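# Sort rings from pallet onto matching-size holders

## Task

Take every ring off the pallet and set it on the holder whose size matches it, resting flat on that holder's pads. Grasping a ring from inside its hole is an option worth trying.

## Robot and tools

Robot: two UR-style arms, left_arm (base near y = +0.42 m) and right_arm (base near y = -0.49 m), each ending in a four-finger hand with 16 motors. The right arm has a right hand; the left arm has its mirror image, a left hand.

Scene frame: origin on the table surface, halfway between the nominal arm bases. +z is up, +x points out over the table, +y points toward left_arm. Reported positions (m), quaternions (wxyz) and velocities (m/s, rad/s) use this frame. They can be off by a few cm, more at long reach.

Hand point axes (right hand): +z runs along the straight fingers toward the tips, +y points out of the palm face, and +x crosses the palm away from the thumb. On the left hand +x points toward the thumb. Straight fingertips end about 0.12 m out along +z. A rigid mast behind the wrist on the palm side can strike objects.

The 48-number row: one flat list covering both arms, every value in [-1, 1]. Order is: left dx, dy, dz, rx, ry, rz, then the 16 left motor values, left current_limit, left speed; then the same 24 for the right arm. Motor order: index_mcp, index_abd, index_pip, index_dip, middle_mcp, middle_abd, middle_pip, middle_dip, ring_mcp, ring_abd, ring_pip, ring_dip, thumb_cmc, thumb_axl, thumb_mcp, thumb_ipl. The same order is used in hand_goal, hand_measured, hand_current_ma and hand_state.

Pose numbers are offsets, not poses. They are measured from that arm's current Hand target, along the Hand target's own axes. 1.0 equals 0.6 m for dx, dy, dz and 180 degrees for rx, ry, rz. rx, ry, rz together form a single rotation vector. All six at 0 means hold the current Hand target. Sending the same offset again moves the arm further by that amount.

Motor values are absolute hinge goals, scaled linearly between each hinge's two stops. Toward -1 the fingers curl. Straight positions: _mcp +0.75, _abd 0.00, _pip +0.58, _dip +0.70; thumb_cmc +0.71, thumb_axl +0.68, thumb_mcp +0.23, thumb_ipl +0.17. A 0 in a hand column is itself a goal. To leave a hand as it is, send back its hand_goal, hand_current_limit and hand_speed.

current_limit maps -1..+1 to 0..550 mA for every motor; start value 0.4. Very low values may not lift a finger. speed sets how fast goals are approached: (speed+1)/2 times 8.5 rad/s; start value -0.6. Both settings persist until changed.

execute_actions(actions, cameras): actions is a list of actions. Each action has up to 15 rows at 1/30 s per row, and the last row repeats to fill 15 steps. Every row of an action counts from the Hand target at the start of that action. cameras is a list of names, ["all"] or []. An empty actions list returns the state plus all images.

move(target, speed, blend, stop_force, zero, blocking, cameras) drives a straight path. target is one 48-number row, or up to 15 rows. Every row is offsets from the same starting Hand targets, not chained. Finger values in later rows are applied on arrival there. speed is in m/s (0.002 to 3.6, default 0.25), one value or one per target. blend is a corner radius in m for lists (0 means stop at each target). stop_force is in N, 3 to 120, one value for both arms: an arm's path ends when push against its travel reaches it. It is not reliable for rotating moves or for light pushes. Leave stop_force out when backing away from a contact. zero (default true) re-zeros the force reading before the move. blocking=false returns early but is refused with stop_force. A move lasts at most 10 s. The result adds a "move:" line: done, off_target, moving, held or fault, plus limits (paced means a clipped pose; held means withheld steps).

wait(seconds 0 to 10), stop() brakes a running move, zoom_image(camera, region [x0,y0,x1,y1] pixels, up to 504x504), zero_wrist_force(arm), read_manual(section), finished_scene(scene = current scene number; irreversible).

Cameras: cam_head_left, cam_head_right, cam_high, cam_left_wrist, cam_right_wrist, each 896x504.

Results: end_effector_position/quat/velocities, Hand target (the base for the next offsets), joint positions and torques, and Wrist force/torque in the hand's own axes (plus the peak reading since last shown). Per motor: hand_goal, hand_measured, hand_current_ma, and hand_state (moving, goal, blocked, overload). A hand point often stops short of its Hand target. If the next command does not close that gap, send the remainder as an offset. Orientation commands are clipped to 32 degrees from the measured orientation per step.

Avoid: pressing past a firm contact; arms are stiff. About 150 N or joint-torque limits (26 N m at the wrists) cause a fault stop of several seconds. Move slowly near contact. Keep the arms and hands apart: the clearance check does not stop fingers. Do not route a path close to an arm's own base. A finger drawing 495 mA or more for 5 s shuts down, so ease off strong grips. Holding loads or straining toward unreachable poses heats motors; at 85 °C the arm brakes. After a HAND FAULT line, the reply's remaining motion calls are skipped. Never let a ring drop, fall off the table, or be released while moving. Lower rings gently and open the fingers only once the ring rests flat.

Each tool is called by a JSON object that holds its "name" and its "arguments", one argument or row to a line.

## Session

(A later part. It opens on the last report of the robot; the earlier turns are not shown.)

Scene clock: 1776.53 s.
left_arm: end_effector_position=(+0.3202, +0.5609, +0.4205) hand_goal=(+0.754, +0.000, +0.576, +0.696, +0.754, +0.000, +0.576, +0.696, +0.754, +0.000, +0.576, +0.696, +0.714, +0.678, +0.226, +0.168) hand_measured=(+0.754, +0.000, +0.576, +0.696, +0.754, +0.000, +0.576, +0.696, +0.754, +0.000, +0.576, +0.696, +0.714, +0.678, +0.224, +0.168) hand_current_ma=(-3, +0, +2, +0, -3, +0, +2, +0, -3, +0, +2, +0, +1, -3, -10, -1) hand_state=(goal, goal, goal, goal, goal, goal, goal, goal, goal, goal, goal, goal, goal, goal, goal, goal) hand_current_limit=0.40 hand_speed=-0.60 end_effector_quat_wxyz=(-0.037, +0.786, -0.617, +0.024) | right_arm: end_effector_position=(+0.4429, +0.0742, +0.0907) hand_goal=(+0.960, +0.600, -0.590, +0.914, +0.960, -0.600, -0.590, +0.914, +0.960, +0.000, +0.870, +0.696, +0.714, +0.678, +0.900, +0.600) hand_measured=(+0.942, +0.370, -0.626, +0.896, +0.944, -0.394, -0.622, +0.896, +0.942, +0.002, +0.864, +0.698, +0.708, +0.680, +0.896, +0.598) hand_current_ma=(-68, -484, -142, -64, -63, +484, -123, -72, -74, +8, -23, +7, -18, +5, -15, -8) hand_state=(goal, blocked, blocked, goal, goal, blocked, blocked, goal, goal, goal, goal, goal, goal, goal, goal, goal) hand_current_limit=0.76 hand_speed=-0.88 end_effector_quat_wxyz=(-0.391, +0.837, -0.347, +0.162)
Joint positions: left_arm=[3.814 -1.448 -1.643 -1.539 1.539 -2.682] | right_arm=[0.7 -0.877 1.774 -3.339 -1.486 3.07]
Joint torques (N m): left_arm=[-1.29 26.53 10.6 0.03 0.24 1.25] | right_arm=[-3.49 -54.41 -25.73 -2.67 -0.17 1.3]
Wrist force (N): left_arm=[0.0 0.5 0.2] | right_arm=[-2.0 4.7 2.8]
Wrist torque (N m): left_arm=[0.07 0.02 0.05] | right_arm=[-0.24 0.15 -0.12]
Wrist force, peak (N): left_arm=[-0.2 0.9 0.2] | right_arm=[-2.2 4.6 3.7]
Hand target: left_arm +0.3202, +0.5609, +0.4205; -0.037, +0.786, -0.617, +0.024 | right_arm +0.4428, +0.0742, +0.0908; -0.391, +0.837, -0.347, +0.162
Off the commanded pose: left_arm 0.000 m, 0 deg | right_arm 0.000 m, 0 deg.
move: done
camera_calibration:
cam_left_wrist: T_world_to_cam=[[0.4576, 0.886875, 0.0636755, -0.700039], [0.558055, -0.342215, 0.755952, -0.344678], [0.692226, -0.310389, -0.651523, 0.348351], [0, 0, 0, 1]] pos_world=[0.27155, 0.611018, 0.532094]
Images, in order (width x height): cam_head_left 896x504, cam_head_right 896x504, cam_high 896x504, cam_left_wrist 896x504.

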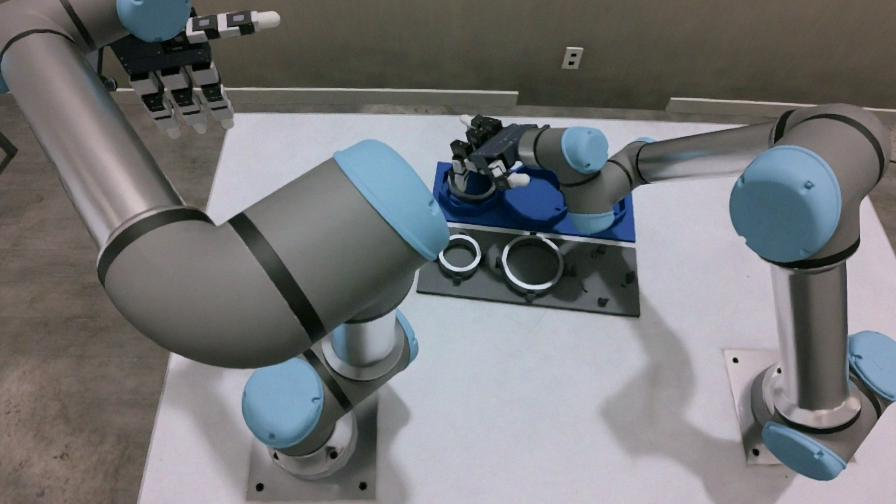

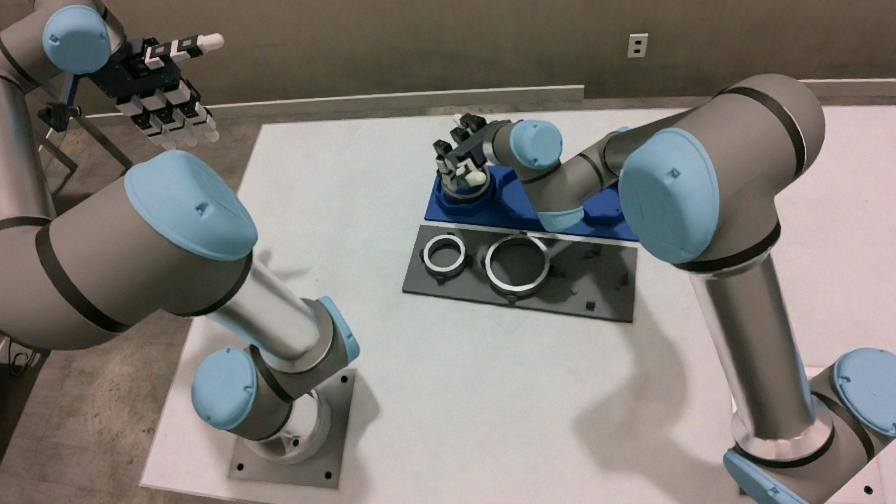

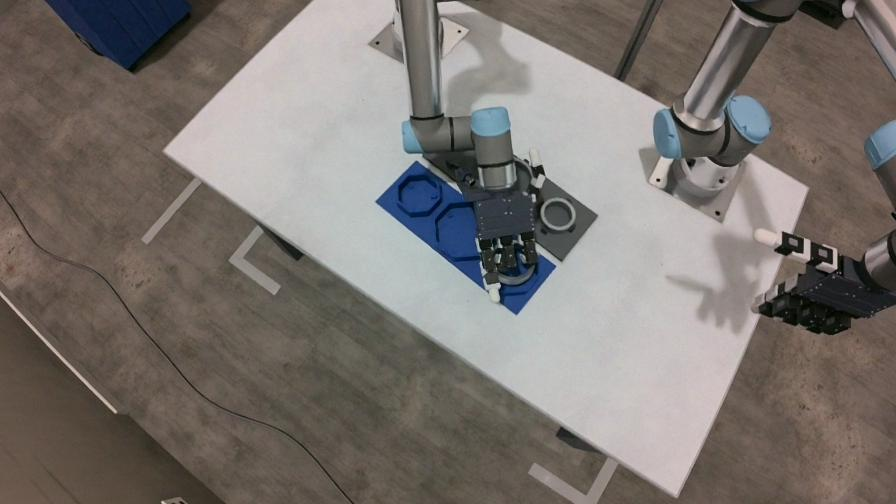

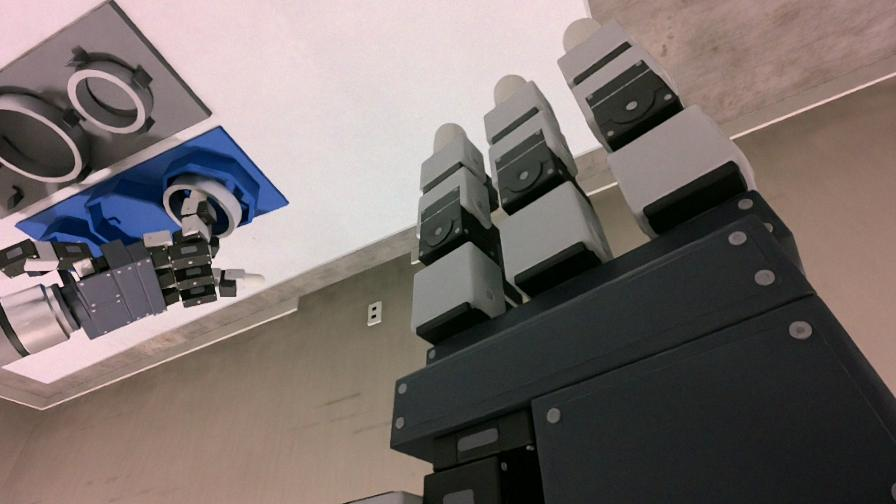

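{"name": "execute_actions", "arguments": {
  "actions": []
}}

{"name": "zoom_image", "arguments": {
  "camera": "cam_left_wrist",
  "region": [140, 140, 260, 260]
}}

{"name": "zoom_image", "arguments": {
  "camera": "cam_high",
  "region": [420, 120, 660, 300]
}}

Scene clock: 1804.93 s.
left_arm: end_effector_position=(+0.3202, +0.5609, +0.4205) hand_goal=(+0.754, +0.000, +0.576, +0.696, +0.754, +0.000, +0.576, +0.696, +0.754, +0.000, +0.576, +0.696, +0.714, +0.678, +0.226, +0.168) hand_measured=(+0.754, +0.000, +0.576, +0.696, +0.754, +0.000, +0.576, +0.696, +0.754, +0.000, +0.576, +0.696, +0.714, +0.678, +0.224, +0.168) hand_current_ma=(-3, +0, +2, +0, -3, +0, +2, +0, -3, +0, +2, +0, +1, -3, -10, -1) hand_state=(goal, goal, goal, goal, goal, goal, goal, goal, goal, goal, goal, goal, goal, goal, goal, goal) hand_current_limit=0.40 hand_speed=-0.60 end_effector_quat_wxyz=(-0.037, +0.786, -0.617, +0.024) | right_arm: end_effector_position=(+0.4428, +0.0742, +0.0908) hand_goal=(+0.960, +0.600, -0.590, +0.914, +0.960, -0.600, -0.590, +0.914, +0.960, +0.000, +0.870, +0.696, +0.714, +0.678, +0.900, +0.600) hand_measured=(+0.942, +0.370, -0.626, +0.896, +0.944, -0.394, -0.622, +0.896, +0.942, +0.002, +0.864, +0.698, +0.708, +0.680, +0.896, +0.598) hand_current_ma=(-68, -484, -142, -64, -63, +484, -123, -72, -74, +8, -23, +7, -18, +5, -15, -8) hand_state=(goal, blocked, blocked, goal, goal, blocked, blocked, goal, goal, goal, goal, goal, goal, goal, goal, goal) hand_current_limit=0.76 hand_speed=-0.88 end_effector_quat_wxyz=(-0.391, +0.837, -0.347, +0.162)
Joint positions: left_arm=[3.814 -1.448 -1.643 -1.539 1.539 -2.682] | right_arm=[0.7 -0.877 1.774 -3.339 -1.486 3.07]
Joint velocities: within noise
Joint torques (N m): left_arm=[-1.62 26.66 10.91 0 0.17 1.32] | right_arm=[11.01 -55.31 -26.93 -2.4 -2.22 1.32]
Wrist force (N): left_arm=[0.1 0.6 0.2] | right_arm=[-1.9 4.6 2.7]
Wrist torque (N m): left_arm=[0.08 0.01 0.06] | right_arm=[-0.26 0.13 -0.11]
Wrist force, peak (N): left_arm=[0.0 0.8 0.1] | right_arm=[-2.0 4.7 2.9]
Hand target: left_arm +0.3202, +0.5609, +0.4205; -0.037, +0.786, -0.617, +0.024 | right_arm +0.4428, +0.0742, +0.0908; -0.391, +0.837, -0.347, +0.162
Off the commanded pose: left_arm 0.000 m, 0 deg | right_arm 0.000 m, 0 deg.
camera_calibration:
cam_left_wrist: T_world_to_cam=[[0.4576, 0.886875, 0.0636755, -0.700039], [0.558055, -0.342215, 0.755952, -0.344678], [0.692226, -0.310389, -0.651523, 0.348351], [0, 0, 0, 1]] pos_world=[0.27155, 0.611018, 0.532094]
cam_right_wrist: T_world_to_cam=[[-0.8465, 0.298241, -0.44101, 0.42314], [-0.427682, 0.11238, 0.896916, 0.0448083], [0.317058, 0.947852, 0.0324228, -0.088396], [0, 0, 0, 1]] pos_world=[0.405378, -0.047447, 0.149286]

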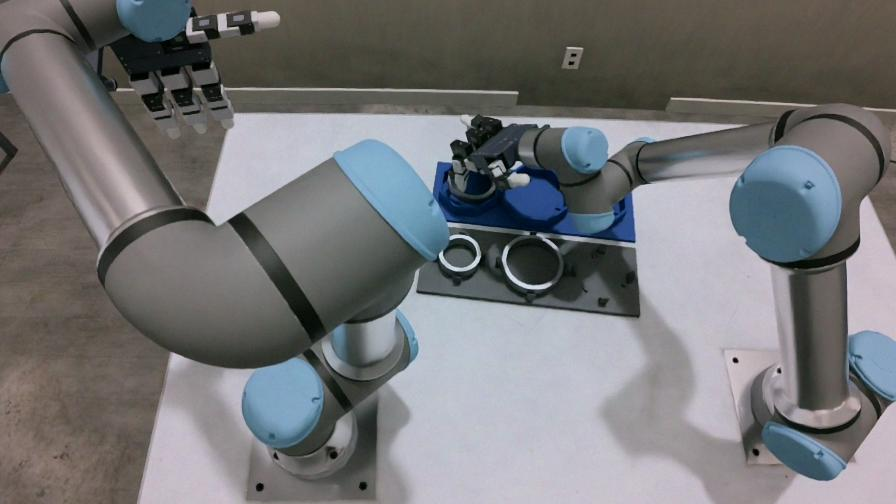

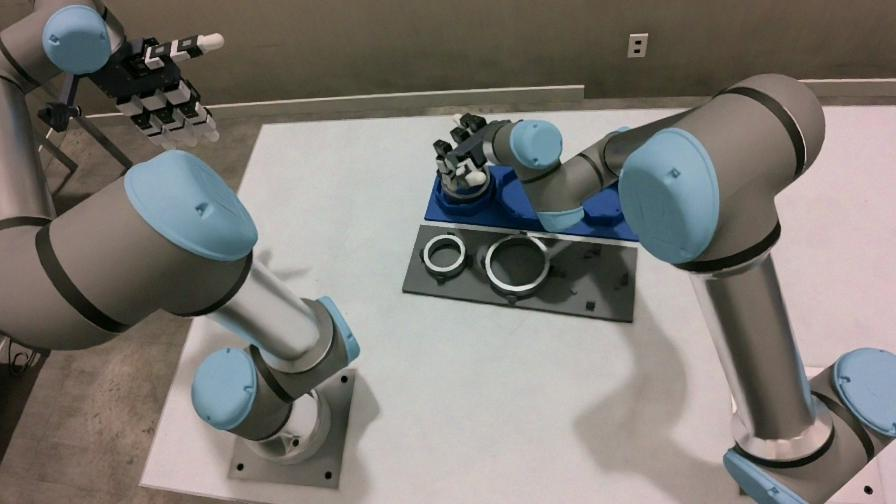

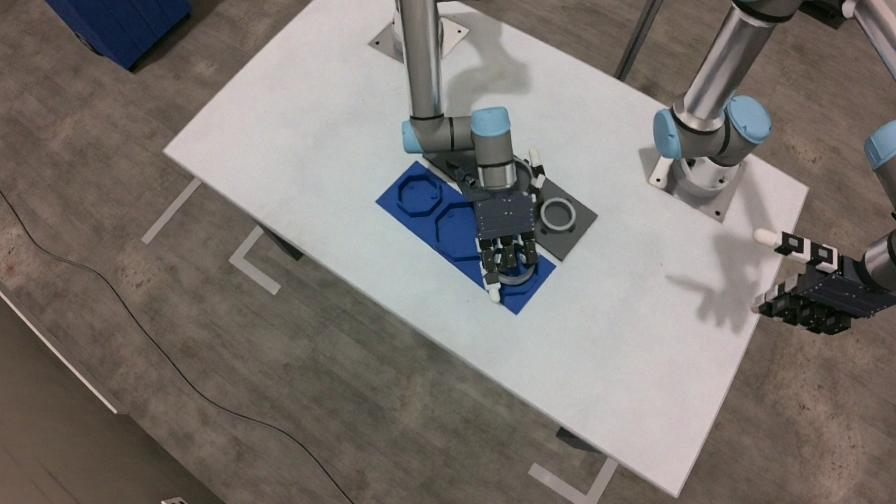

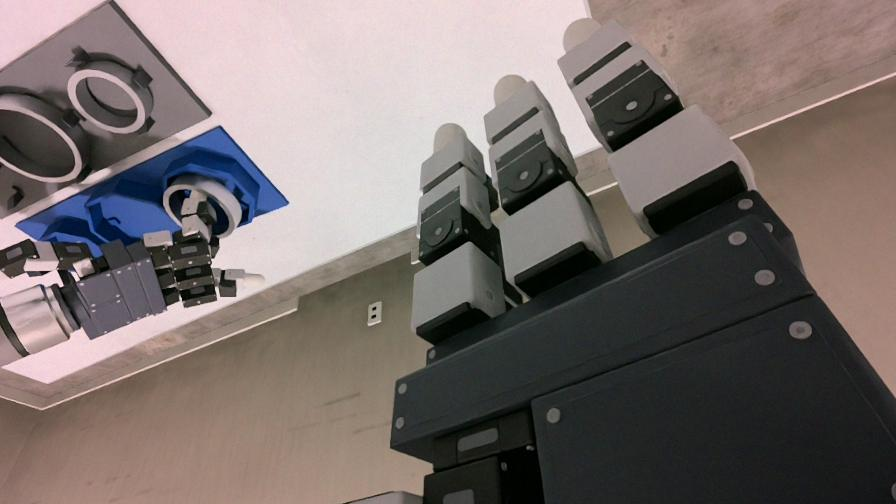

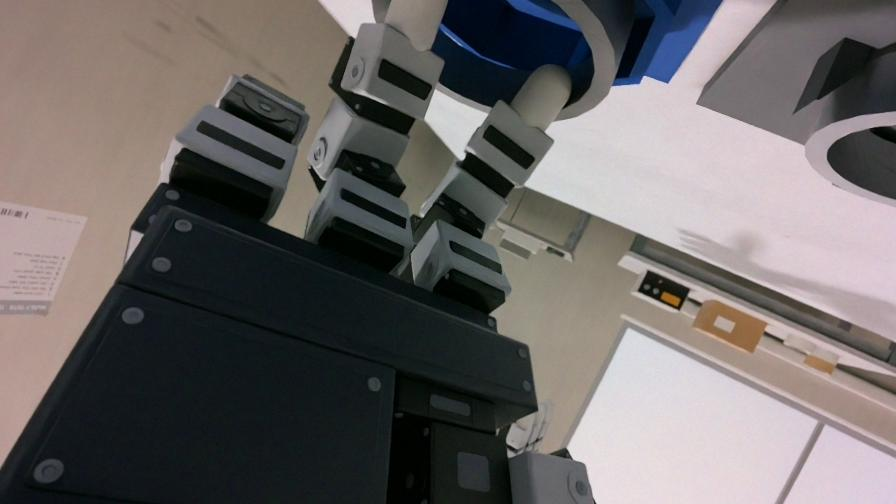

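Scaled by 4.200 from the camera's 896x504 image, which has a finer 1280x720 frame.

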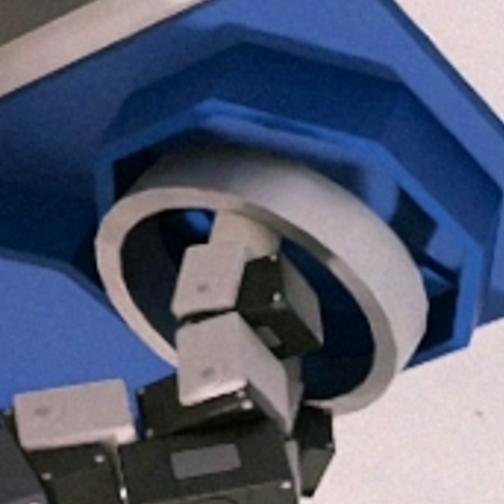

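Scaled by 2.100 from the camera's 896x504 image, which has a finer 1280x720 frame.

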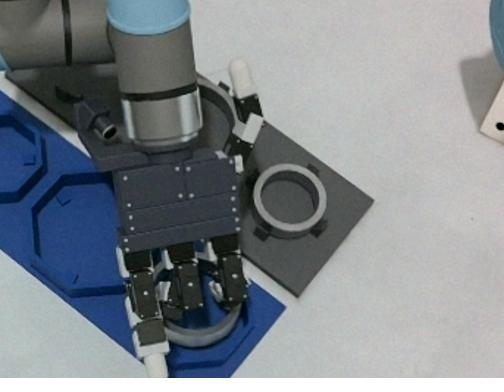

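{"name": "zoom_image", "arguments": {
  "camera": "cam_left_wrist",
  "region": [155, 175, 245, 245]
}}

{"name": "zoom_image", "arguments": {
  "camera": "cam_head_left",
  "region": [430, 150, 520, 210]
}}

{"name": "zoom_image", "arguments": {
  "camera": "cam_head_right",
  "region": [420, 150, 510, 210]
}}

Scaled by 5.600 from the camera's 896x504 image, which has a finer 1280x720 frame.

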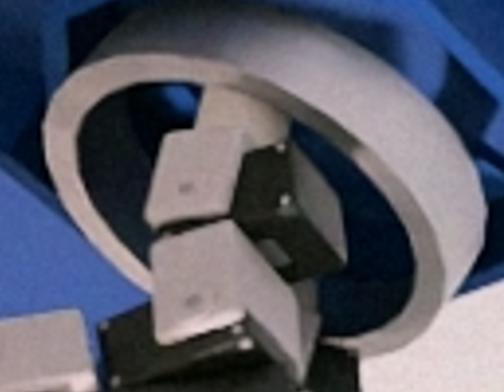

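Scaled by 5.600 from the camera's 896x504 image, which has a finer 1280x720 frame.

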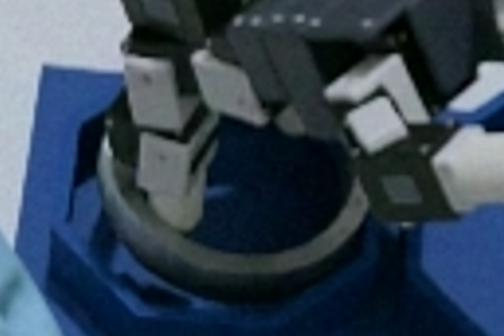

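Scaled by 5.600 from the camera's 896x504 image, which has a finer 1280x720 frame.

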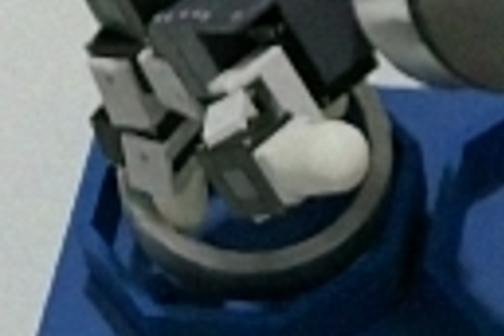

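{"name": "move", "arguments": {
  "target": [0,0,0,0,0,0,0.754,0,0.576,0.696,0.754,0,0.576,0.696,0.754,0,0.576,0.696,0.714,0.678,0.226,0.168,0.4,-0.6, 0,0.0356,0.0353,0,0,0,0.96,0.6,-0.59,0.914,0.96,-0.6,-0.59,0.914,0.96,0,0.87,0.696,0.714,0.678,0.9,0.6,0.76,-0.88],
  "speed": 0.03,
  "stop_force": 7
}}

{"name": "zoom_image", "arguments": {
  "camera": "cam_left_wrist",
  "region": [150, 150, 270, 260]
}}

Scene clock: 1856.63 s.
left_arm: end_effector_position=(+0.3202, +0.5609, +0.4205) hand_goal=(+0.754, +0.000, +0.576, +0.696, +0.754, +0.000, +0.576, +0.696, +0.754, +0.000, +0.576, +0.696, +0.714, +0.678, +0.226, +0.168) hand_measured=(+0.754, +0.000, +0.576, +0.696, +0.754, +0.000, +0.576, +0.696, +0.754, +0.000, +0.576, +0.696, +0.714, +0.678, +0.224, +0.168) hand_current_ma=(-3, +0, +2, +0, -3, +0, +2, +0, -3, +0, +2, +0, +1, -3, -10, -1) hand_state=(goal, goal, goal, goal, goal, goal, goal, goal, goal, goal, goal, goal, goal, goal, goal, goal) hand_current_limit=0.40 hand_speed=-0.60 end_effector_quat_wxyz=(-0.037, +0.786, -0.617, +0.024) | right_arm: end_effector_position=(+0.4446, +0.0760, +0.0608) hand_goal=(+0.960, +0.600, -0.590, +0.914, +0.960, -0.600, -0.590, +0.914, +0.960, +0.000, +0.870, +0.696, +0.714, +0.678, +0.900, +0.600) hand_measured=(+0.950, +0.382, -0.636, +0.894, +0.944, -0.404, -0.626, +0.894, +0.942, +0.002, +0.864, +0.698, +0.708, +0.680, +0.896, +0.598) hand_current_ma=(-41, -484, -193, -75, -64, +484, -141, -80, -74, +8, -23, +7, -18, +5, -15, -8) hand_state=(goal, blocked, blocked, goal, goal, blocked, blocked, blocked, goal, goal, goal, goal, goal, goal, goal, goal) hand_current_limit=0.76 hand_speed=-0.88 end_effector_quat_wxyz=(-0.391, +0.837, -0.347, +0.162)
Joint positions: left_arm=[3.814 -1.448 -1.643 -1.539 1.539 -2.682] | right_arm=[0.7 -0.816 1.767 -3.393 -1.487 3.07]
Joint torques (N m): left_arm=[-1.45 26.33 10.85 -0.03 0.28 1.29] | right_arm=[12.96 -37.52 -21.73 -4.63 -2.41 1.44]
Wrist force (N): left_arm=[0.0 0.5 0.2] | right_arm=[-1.6 0.0 0.3]
Wrist torque (N m): left_arm=[0.07 0.01 0.05] | right_arm=[-0.10 0.12 -0.13]
Wrist force, peak (N): left_arm=[-0.3 0.7 0.1] | right_arm=[-1.9 4.8 3.0]
Hand target: left_arm +0.3202, +0.5609, +0.4205; -0.037, +0.786, -0.617, +0.024 | right_arm +0.4446, +0.0760, +0.0608; -0.391, +0.837, -0.347, +0.162
Off the commanded pose: left_arm 0.000 m, 0 deg | right_arm 0.000 m, 0 deg.
move: done

Scaled by 4.200 from the camera's 896x504 image, which has a finer 1280x720 frame.
This view is cut from an older image: the scene may have changed since it was taken.

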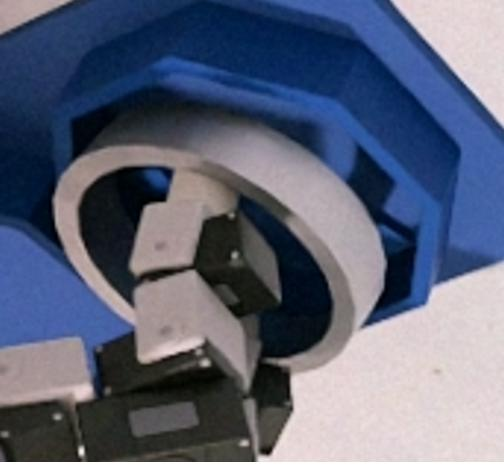

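{"name": "execute_actions", "arguments": {
  "actions": [
    [[0,0,0,0,0,0,0.754,0,0.576,0.696,0.754,0,0.576,0.696,0.754,0,0.576,0.696,0.714,0.678,0.226,0.168,0.4,-0.6, 0,0,0,0,0,0,0.96,0,-0.59,0.914,0.96,0,-0.59,0.914,0.96,0,0.87,0.696,0.714,0.678,0.9,0.6,0.4,-0.8]],
    [[0,0,0,0,0,0,0.754,0,0.576,0.696,0.754,0,0.576,0.696,0.754,0,0.576,0.696,0.714,0.678,0.226,0.168,0.4,-0.6, 0,0,0,0,0,0,0.96,0,-0.59,0.914,0.96,0,-0.59,0.914,0.96,0,0.87,0.696,0.714,0.678,0.9,0.6,0.4,-0.8]]
  ],
  "cameras": ["cam_left_wrist","cam_high"]
}}

{"name": "zoom_image", "arguments": {
  "camera": "cam_left_wrist",
  "region": [150, 150, 270, 260]
}}

Scene clock: 1862.53 s.
left_arm: end_effector_position=(+0.3202, +0.5609, +0.4205) hand_goal=(+0.754, +0.000, +0.576, +0.696, +0.754, +0.000, +0.576, +0.696, +0.754, +0.000, +0.576, +0.696, +0.714, +0.678, +0.226, +0.168) hand_measured=(+0.754, +0.000, +0.576, +0.696, +0.754, +0.000, +0.576, +0.696, +0.754, +0.000, +0.576, +0.696, +0.714, +0.678, +0.224, +0.168) hand_current_ma=(-3, +0, +2, +0, -3, +0, +2, +0, -3, +0, +2, +0, +1, -3, -10, -1) hand_state=(goal, goal, goal, goal, goal, goal, goal, goal, goal, goal, goal, goal, goal, goal, goal, goal) hand_current_limit=0.40 hand_speed=-0.60 end_effector_quat_wxyz=(-0.037, +0.786, -0.617, +0.024) | right_arm: end_effector_position=(+0.4446, +0.0760, +0.0609) hand_goal=(+0.960, +0.000, -0.590, +0.914, +0.960, +0.000, -0.590, +0.914, +0.960, +0.000, +0.870, +0.696, +0.714, +0.678, +0.900, +0.600) hand_measured=(+0.950, +0.004, -0.592, +0.912, +0.944, -0.004, -0.592, +0.912, +0.942, +0.002, +0.864, +0.698, +0.708, +0.680, +0.896, +0.598) hand_current_ma=(-41, +9, -9, -9, -63, -9, -7, -9, -74, +8, -23, +7, -18, +5, -15, -8) hand_state=(goal, goal, goal, goal, goal, goal, goal, goal, goal, goal, goal, goal, goal, goal, goal, goal) hand_current_limit=0.40 hand_speed=-0.80 end_effector_quat_wxyz=(-0.391, +0.837, -0.347, +0.162)
Joint positions: left_arm=[3.814 -1.448 -1.643 -1.539 1.539 -2.682] | right_arm=[0.7 -0.816 1.767 -3.393 -1.487 3.07]
Joint torques (N m): left_arm=[-1.82 26.46 10.53 0.03 0.22 1.37] | right_arm=[10.85 -37.53 -14.82 -2.57 -2.48 0.55]
Wrist force (N): left_arm=[0.0 0.6 0.1] | right_arm=[-1.9 0.3 -0.4]
Wrist torque (N m): left_arm=[0.08 0.01 0.05] | right_arm=[-0.03 0.14 -0.18]
Wrist force, peak (N): left_arm=[0.0 0.7 0.3] | right_arm=[-1.8 -0.9 -2.3]
Hand target: left_arm +0.3202, +0.5609, +0.4205; -0.037, +0.786, -0.617, +0.024 | right_arm +0.4446, +0.0760, +0.0608; -0.391, +0.837, -0.347, +0.162
Off the commanded pose: left_arm 0.000 m, 0 deg | right_arm 0.000 m, 0 deg.
camera_calibration:
cam_left_wrist: T_world_to_cam=[[0.4576, 0.886875, 0.0636755, -0.700039], [0.558055, -0.342215, 0.755952, -0.344678], [0.692226, -0.310389, -0.651523, 0.348351], [0, 0, 0, 1]] pos_world=[0.27155, 0.611018, 0.532094]
Images, in order (width x height): cam_high 896x504, cam_left_wrist 896x504.

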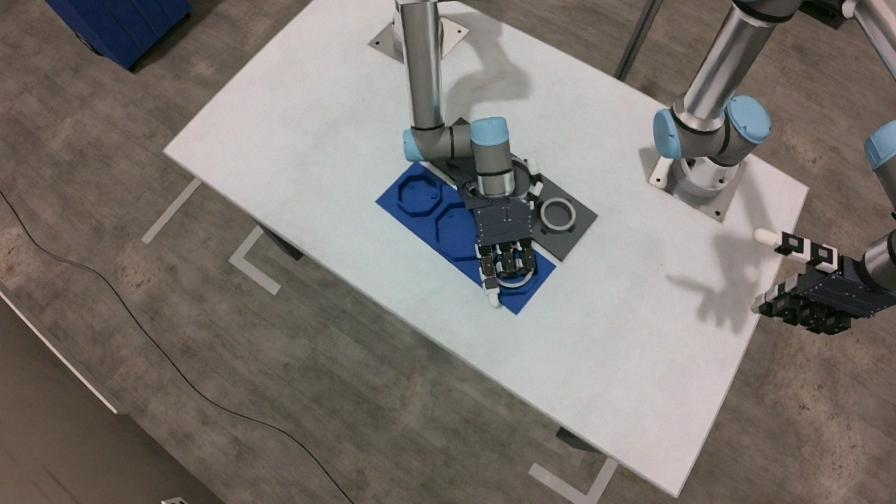

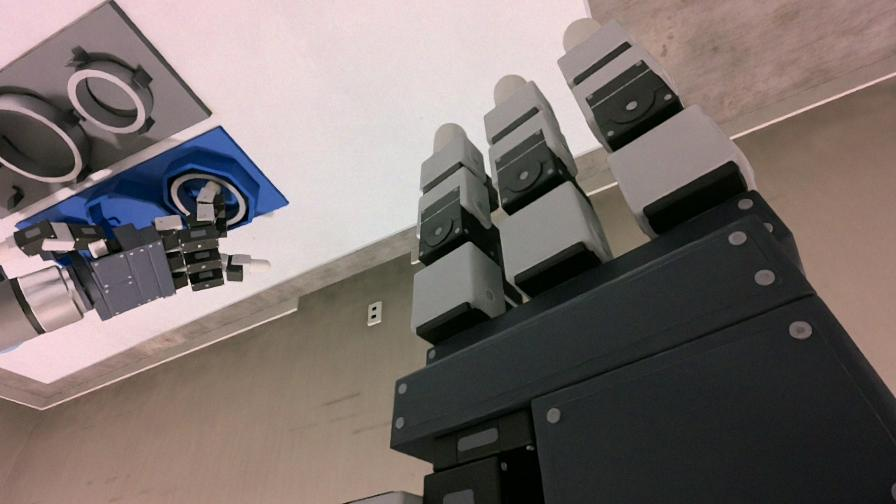

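Scaled by 4.200 from the camera's 896x504 image, which has a finer 1280x720 frame.

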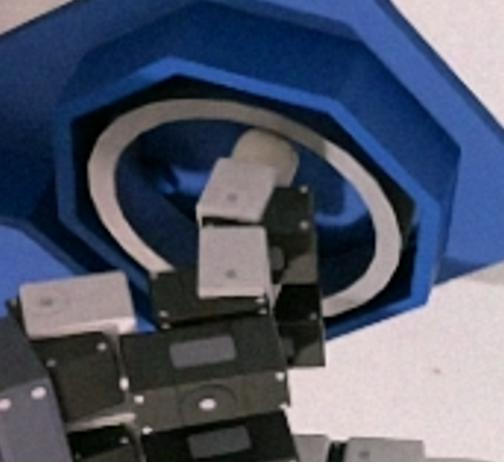

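{"name": "move", "arguments": {
  "target": [0,0,0,0,0,0,0.754,0,0.576,0.696,0.754,0,0.576,0.696,0.754,0,0.576,0.696,0.714,0.678,0.226,0.168,0.4,-0.6, 0,0.0064,-0.0077,0,0,0,0.96,0,-0.59,0.914,0.96,0,-0.59,0.914,0.96,0,0.87,0.696,0.714,0.678,0.9,0.6,0.4,-0.8],
  "speed": 0.03,
  "cameras": ["cam_left_wrist","cam_high","cam_right_wrist"]
}}

{"name": "zoom_image", "arguments": {
  "camera": "cam_left_wrist",
  "region": [150, 150, 270, 260]
}}

{"name": "zoom_image", "arguments": {
  "camera": "cam_high",
  "region": [460, 220, 560, 320]
}}

Scene clock: 1887.57 s.
left_arm: end_effector_position=(+0.3202, +0.5609, +0.4205) hand_goal=(+0.754, +0.000, +0.576, +0.696, +0.754, +0.000, +0.576, +0.696, +0.754, +0.000, +0.576, +0.696, +0.714, +0.678, +0.226, +0.168) hand_measured=(+0.754, +0.000, +0.576, +0.696, +0.754, +0.000, +0.576, +0.696, +0.754, +0.000, +0.576, +0.696, +0.714, +0.678, +0.224, +0.168) hand_current_ma=(-3, +0, +2, +0, -3, +0, +2, +0, -3, +0, +2, +0, +1, -3, -10, -1) hand_state=(goal, goal, goal, goal, goal, goal, goal, goal, goal, goal, goal, goal, goal, goal, goal, goal) hand_current_limit=0.40 hand_speed=-0.60 end_effector_quat_wxyz=(-0.037, +0.786, -0.617, +0.024) | right_arm: end_effector_position=(+0.4404, +0.0718, +0.0609) hand_goal=(+0.960, +0.000, -0.590, +0.914, +0.960, +0.000, -0.590, +0.914, +0.960, +0.000, +0.870, +0.696, +0.714, +0.678, +0.900, +0.600) hand_measured=(+0.950, +0.004, -0.592, +0.912, +0.944, -0.004, -0.592, +0.912, +0.942, +0.002, +0.864, +0.698, +0.708, +0.680, +0.896, +0.598) hand_current_ma=(-41, +9, -8, -9, -63, -9, -7, -9, -74, +8, -23, +7, -18, +5, -15, -8) hand_state=(goal, goal, goal, goal, goal, goal, goal, goal, goal, goal, goal, goal, goal, goal, goal, goal) hand_current_limit=0.40 hand_speed=-0.80 end_effector_quat_wxyz=(-0.391, +0.837, -0.347, +0.162)
Joint positions: left_arm=[3.814 -1.448 -1.643 -1.539 1.539 -2.682] | right_arm=[0.699 -0.825 1.787 -3.403 -1.486 3.069]
Joint torques (N m): left_arm=[-2.87 26.43 10.69 -0.07 0.27 1.34] | right_arm=[-13.17 -51.13 -9.49 -4.6 2.42 -1.46]
Wrist force (N): left_arm=[0.1 0.4 0.2] | right_arm=[-1.7 0.3 -0.4]
Wrist torque (N m): left_arm=[0.04 -0.01 0.07] | right_arm=[-0.03 0.11 -0.10]
Wrist force, peak (N): left_arm=[-0.2 0.7 0.3] | right_arm=[-2.0 0.4 -0.3]
Hand target: left_arm +0.3202, +0.5609, +0.4205; -0.037, +0.786, -0.617, +0.024 | right_arm +0.4404, +0.0718, +0.0609; -0.391, +0.837, -0.347, +0.162
Off the commanded pose: left_arm 0.000 m, 0 deg | right_arm 0.000 m, 0 deg.
move: done
camera_calibration:
cam_left_wrist: T_world_to_cam=[[0.4576, 0.886875, 0.0636755, -0.700039], [0.558055, -0.342215, 0.755952, -0.344678], [0.692226, -0.310389, -0.651523, 0.348351], [0, 0, 0, 1]] pos_world=[0.27155, 0.611018, 0.532094]
cam_right_wrist: T_world_to_cam=[[-0.8465, 0.298241, -0.44101, 0.408668], [-0.427682, 0.11238, 0.896916, 0.0708806], [0.317058, 0.947852, 0.0324228, -0.084296], [0, 0, 0, 1]] pos_world=[0.402978, -0.049947, 0.119386]
Images, in order (width x height): cam_high 896x504, cam_left_wrist 896x504, cam_right_wrist 896x504.

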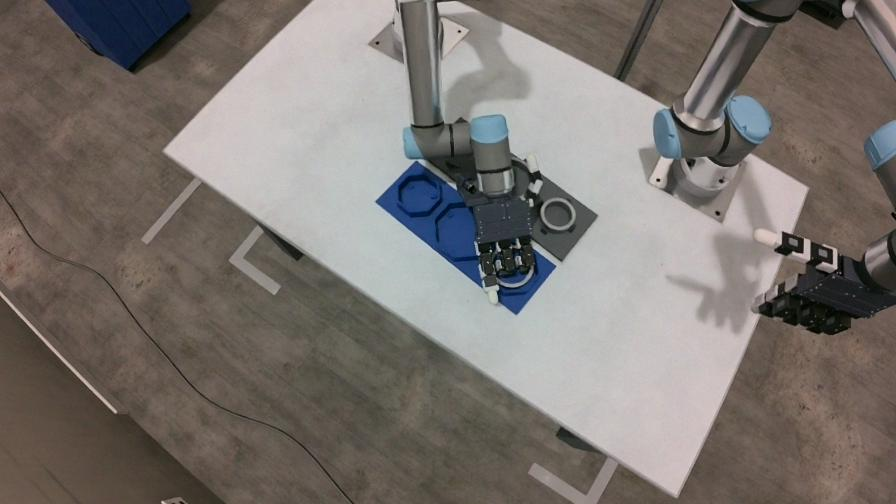

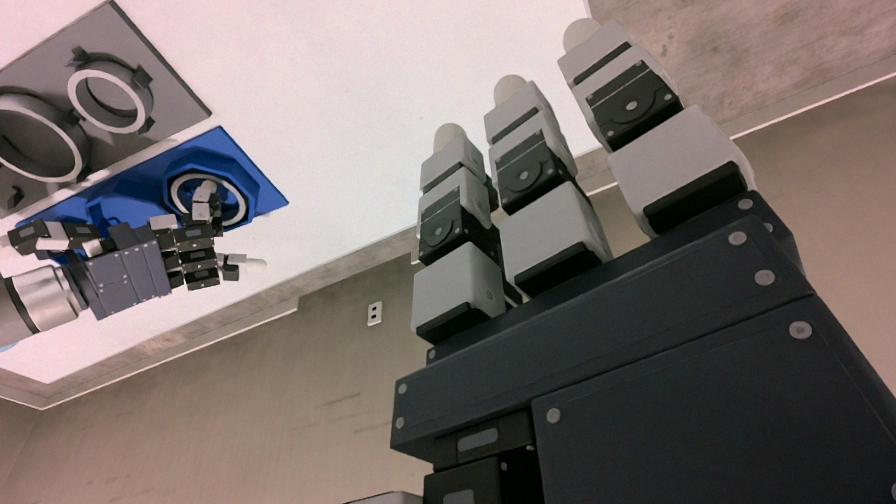

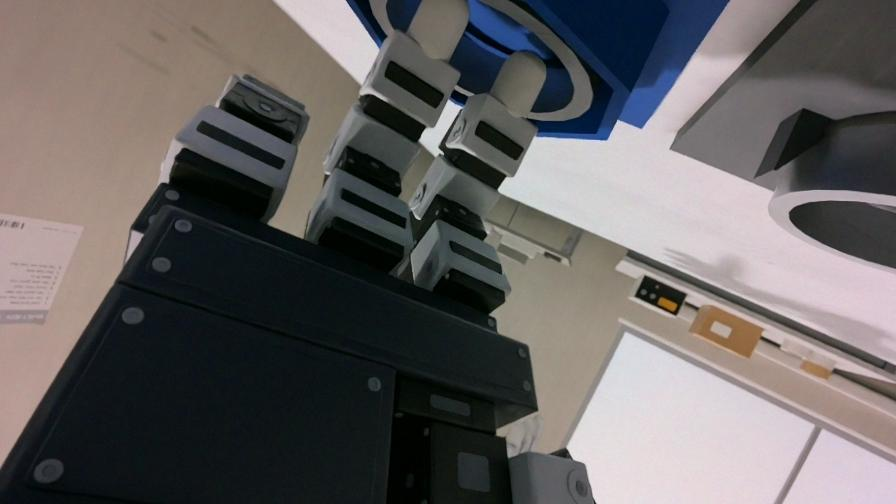

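Scaled by 4.200 from the camera's 896x504 image, which has a finer 1280x720 frame.

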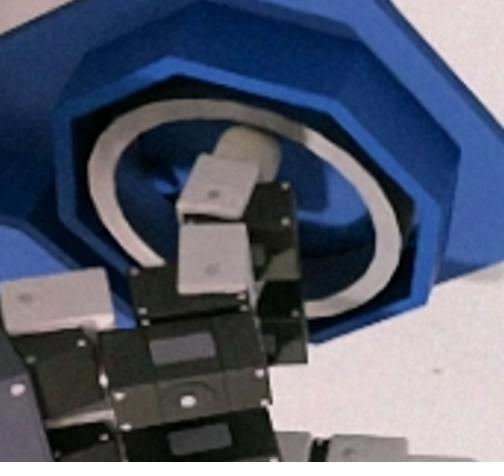

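Scaled by 5.040 from the camera's 896x504 image, which has a finer 1280x720 frame.

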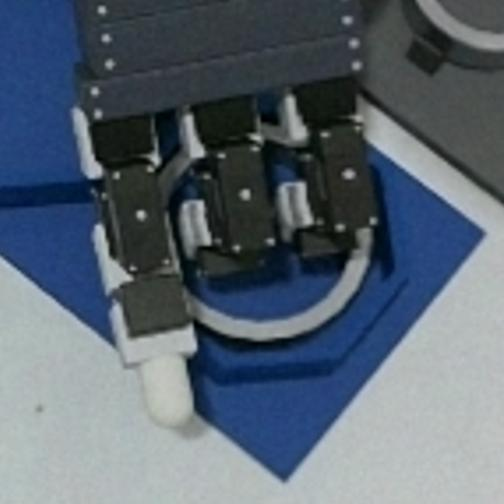

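{"name": "execute_actions", "arguments": {
  "actions": [
    [[0,0,0,0,0,0,0.754,0,0.576,0.696,0.754,0,0.576,0.696,0.754,0,0.576,0.696,0.714,0.678,0.226,0.168,0.4,-0.6, 0,0,0,0,0,0,0.96,0.6,-0.59,0.914,0.96,-0.6,-0.59,0.914,0.96,0,0.87,0.696,0.714,0.678,0.9,0.6,0.76,-0.88]],
    [[0,0,0,0,0,0,0.754,0,0.576,0.696,0.754,0,0.576,0.696,0.754,0,0.576,0.696,0.714,0.678,0.226,0.168,0.4,-0.6, 0,0,0,0,0,0,0.96,0.6,-0.59,0.914,0.96,-0.6,-0.59,0.914,0.96,0,0.87,0.696,0.714,0.678,0.9,0.6,0.76,-0.88]],
    [[0,0,0,0,0,0,0.754,0,0.576,0.696,0.754,0,0.576,0.696,0.754,0,0.576,0.696,0.714,0.678,0.226,0.168,0.4,-0.6, 0,0,0,0,0,0,0.96,0.6,-0.59,0.914,0.96,-0.6,-0.59,0.914,0.96,0,0.87,0.696,0.714,0.678,0.9,0.6,0.76,-0.88]]
  ]
}}

{"name": "move", "arguments": {
  "target": [0,0,0,0,0,0,0.754,0,0.576,0.696,0.754,0,0.576,0.696,0.754,0,0.576,0.696,0.714,0.678,0.226,0.168,0.4,-0.6, 0,-0.0383,-0.0321,0,0,0,0.96,0.6,-0.59,0.914,0.96,-0.6,-0.59,0.914,0.96,0,0.87,0.696,0.714,0.678,0.9,0.6,0.76,-0.88],
  "speed": 0.06,
  "cameras": ["cam_left_wrist","cam_head_left"]
}}

{"name": "zoom_image", "arguments": {
  "camera": "cam_left_wrist",
  "region": [155, 175, 245, 245]
}}

Scene clock: 1898.70 s.
left_arm: end_effector_position=(+0.3202, +0.5609, +0.4205) hand_goal=(+0.754, +0.000, +0.576, +0.696, +0.754, +0.000, +0.576, +0.696, +0.754, +0.000, +0.576, +0.696, +0.714, +0.678, +0.226, +0.168) hand_measured=(+0.754, +0.000, +0.576, +0.696, +0.754, +0.000, +0.576, +0.696, +0.754, +0.000, +0.576, +0.696, +0.714, +0.678, +0.224, +0.168) hand_current_ma=(-3, +0, +2, +0, -3, +0, +2, +0, -3, +0, +2, +0, +1, -3, -10, -1) hand_state=(goal, goal, goal, goal, goal, goal, goal, goal, goal, goal, goal, goal, goal, goal, goal, goal) hand_current_limit=0.40 hand_speed=-0.60 end_effector_quat_wxyz=(-0.037, +0.786, -0.617, +0.024) | right_arm: end_effector_position=(+0.4404, +0.0718, +0.0609) hand_goal=(+0.960, +0.600, -0.590, +0.914, +0.960, -0.600, -0.590, +0.914, +0.960, +0.000, +0.870, +0.696, +0.714, +0.678, +0.900, +0.600) hand_measured=(+0.944, +0.378, -0.616, +0.902, +0.944, -0.364, -0.612, +0.900, +0.942, +0.002, +0.864, +0.698, +0.708, +0.680, +0.896, +0.598) hand_current_ma=(-59, -484, -105, -46, -62, +484, -85, -50, -74, +8, -23, +7, -18, +5, -15, -8) hand_state=(goal, blocked, blocked, goal, goal, blocked, blocked, goal, goal, goal, goal, goal, goal, goal, goal, goal) hand_current_limit=0.76 hand_speed=-0.88 end_effector_quat_wxyz=(-0.391, +0.837, -0.347, +0.162)
Joint positions: left_arm=[3.814 -1.448 -1.643 -1.539 1.539 -2.682] | right_arm=[0.699 -0.825 1.787 -3.403 -1.486 3.069]
Joint torques (N m): left_arm=[-2.86 26.14 11.15 -0.12 0.39 1.28] | right_arm=[-8.53 -52.59 -16.59 -4.53 1.44 -0.9]
Wrist force (N): left_arm=[0.0 0.5 0.2] | right_arm=[-2.4 3.9 3.4]
Wrist torque (N m): left_arm=[0.07 0.01 0.05] | right_arm=[-0.27 0.10 -0.11]
Wrist force, peak (N): left_arm=[-0.1 0.8 0.2] | right_arm=[-2.5 4.0 3.6]
Hand target: left_arm +0.3202, +0.5609, +0.4205; -0.037, +0.786, -0.617, +0.024 | right_arm +0.4404, +0.0718, +0.0609; -0.391, +0.837, -0.347, +0.162
Off the commanded pose: left_arm 0.000 m, 0 deg | right_arm 0.000 m, 0 deg.

Scene clock: 1899.70 s.
left_arm: end_effector_position=(+0.3202, +0.5609, +0.4205) hand_goal=(+0.754, +0.000, +0.576, +0.696, +0.754, +0.000, +0.576, +0.696, +0.754, +0.000, +0.576, +0.696, +0.714, +0.678, +0.226, +0.168) hand_measured=(+0.754, +0.000, +0.576, +0.696, +0.754, +0.000, +0.576, +0.696, +0.754, +0.000, +0.576, +0.696, +0.714, +0.678, +0.224, +0.168) hand_current_ma=(-3, +0, +2, +0, -3, +0, +2, +0, -3, +0, +2, +0, +1, -3, -10, -1) hand_state=(goal, goal, goal, goal, goal, goal, goal, goal, goal, goal, goal, goal, goal, goal, goal, goal) hand_current_limit=0.40 hand_speed=-0.60 end_effector_quat_wxyz=(-0.037, +0.786, -0.617, +0.024) | right_arm: end_effector_position=(+0.4404, +0.0718, +0.0908) hand_goal=(+0.960, +0.600, -0.590, +0.914, +0.960, -0.600, -0.590, +0.914, +0.960, +0.000, +0.870, +0.696, +0.714, +0.678, +0.900, +0.600) hand_measured=(+0.942, +0.386, -0.630, +0.894, +0.944, -0.394, -0.624, +0.894, +0.942, +0.002, +0.864, +0.698, +0.708, +0.680, +0.896, +0.598) hand_current_ma=(-70, -484, -165, -76, -67, +483, -134, -79, -74, +8, -23, +7, -18, +5, -15, -8) hand_state=(goal, blocked, blocked, goal, goal, blocked, blocked, blocked, goal, goal, goal, goal, goal, goal, goal, goal) hand_current_limit=0.76 hand_speed=-0.88 end_effector_quat_wxyz=(-0.391, +0.837, -0.347, +0.162)
Joint positions: left_arm=[3.814 -1.448 -1.643 -1.539 1.539 -2.682] | right_arm=[0.699 -0.883 1.786 -3.344 -1.486 3.069]
Joint torques (N m): left_arm=[-2.32 26.01 10.84 -0.03 0.39 1.31] | right_arm=[6.17 -55.97 -27.4 -2.58 -1.23 1.33]
Wrist force (N): left_arm=[-0.1 0.3 0.1] | right_arm=[-1.7 4.7 2.7]
Wrist torque (N m): left_arm=[0.05 0.02 0.06] | right_arm=[-0.25 0.12 -0.09]
Wrist force, peak (N): left_arm=[-0.1 0.7 0.1] | right_arm=[-2.6 4.8 4.1]
Hand target: left_arm +0.3202, +0.5609, +0.4205; -0.037, +0.786, -0.617, +0.024 | right_arm +0.4404, +0.0718, +0.0909; -0.391, +0.837, -0.347, +0.162
Off the commanded pose: left_arm 0.000 m, 0 deg | right_arm 0.000 m, 0 deg.
move: done
camera_calibration:
cam_left_wrist: T_world_to_cam=[[0.4576, 0.886875, 0.0636755, -0.700039], [0.558055, -0.342215, 0.755952, -0.344678], [0.692226, -0.310389, -0.651523, 0.348351], [0, 0, 0, 1]] pos_world=[0.27155, 0.611018, 0.532094]
Images, in order (width x height): cam_head_left 896x504, cam_left_wrist 896x504.

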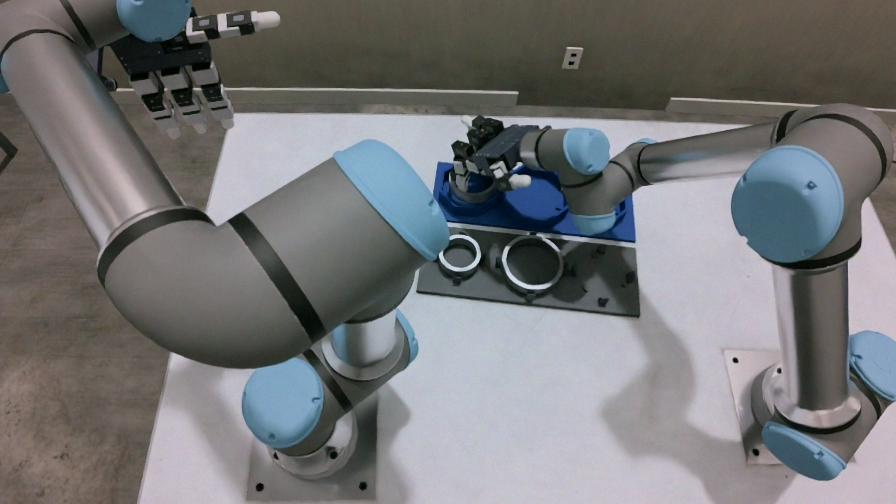

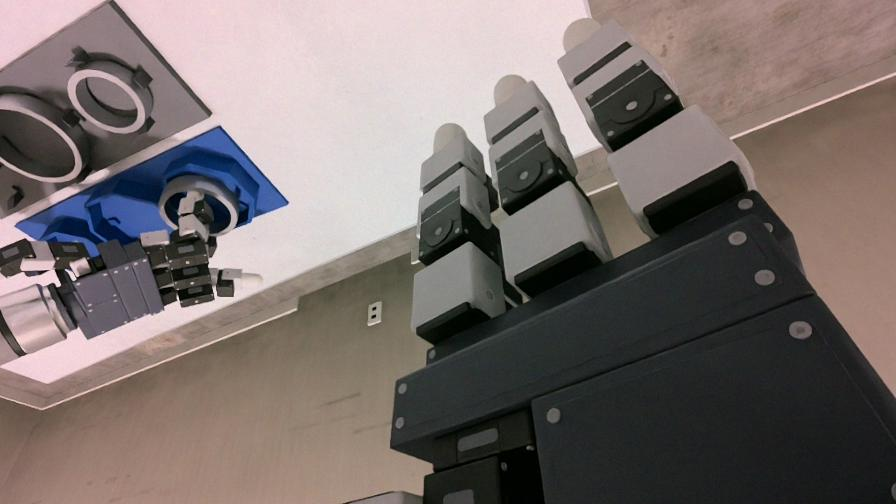

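Scaled by 5.600 from the camera's 896x504 image, which has a finer 1280x720 frame.

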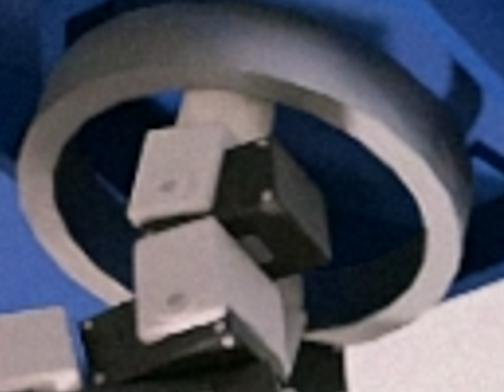

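{"name": "zoom_image", "arguments": {
  "camera": "cam_left_wrist",
  "region": [155, 172, 200, 217]
}}

{"name": "zoom_image", "arguments": {
  "camera": "cam_left_wrist",
  "region": [198, 180, 243, 243]
}}

Scaled by 11.200 from the camera's 896x504 image, which has a finer 1280x720 frame.

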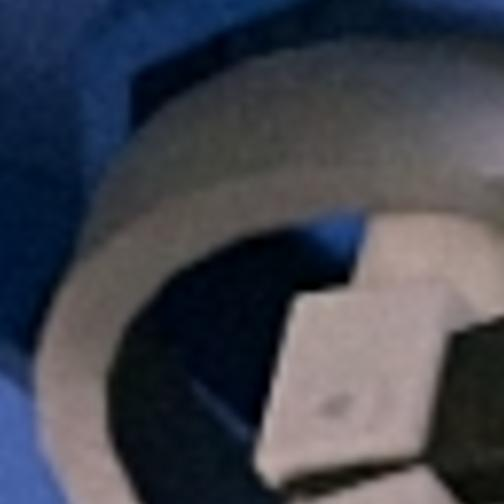

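Scaled by 8.000 from the camera's 896x504 image, which has a finer 1280x720 frame.

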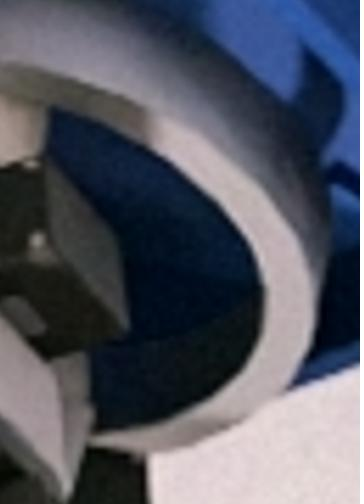

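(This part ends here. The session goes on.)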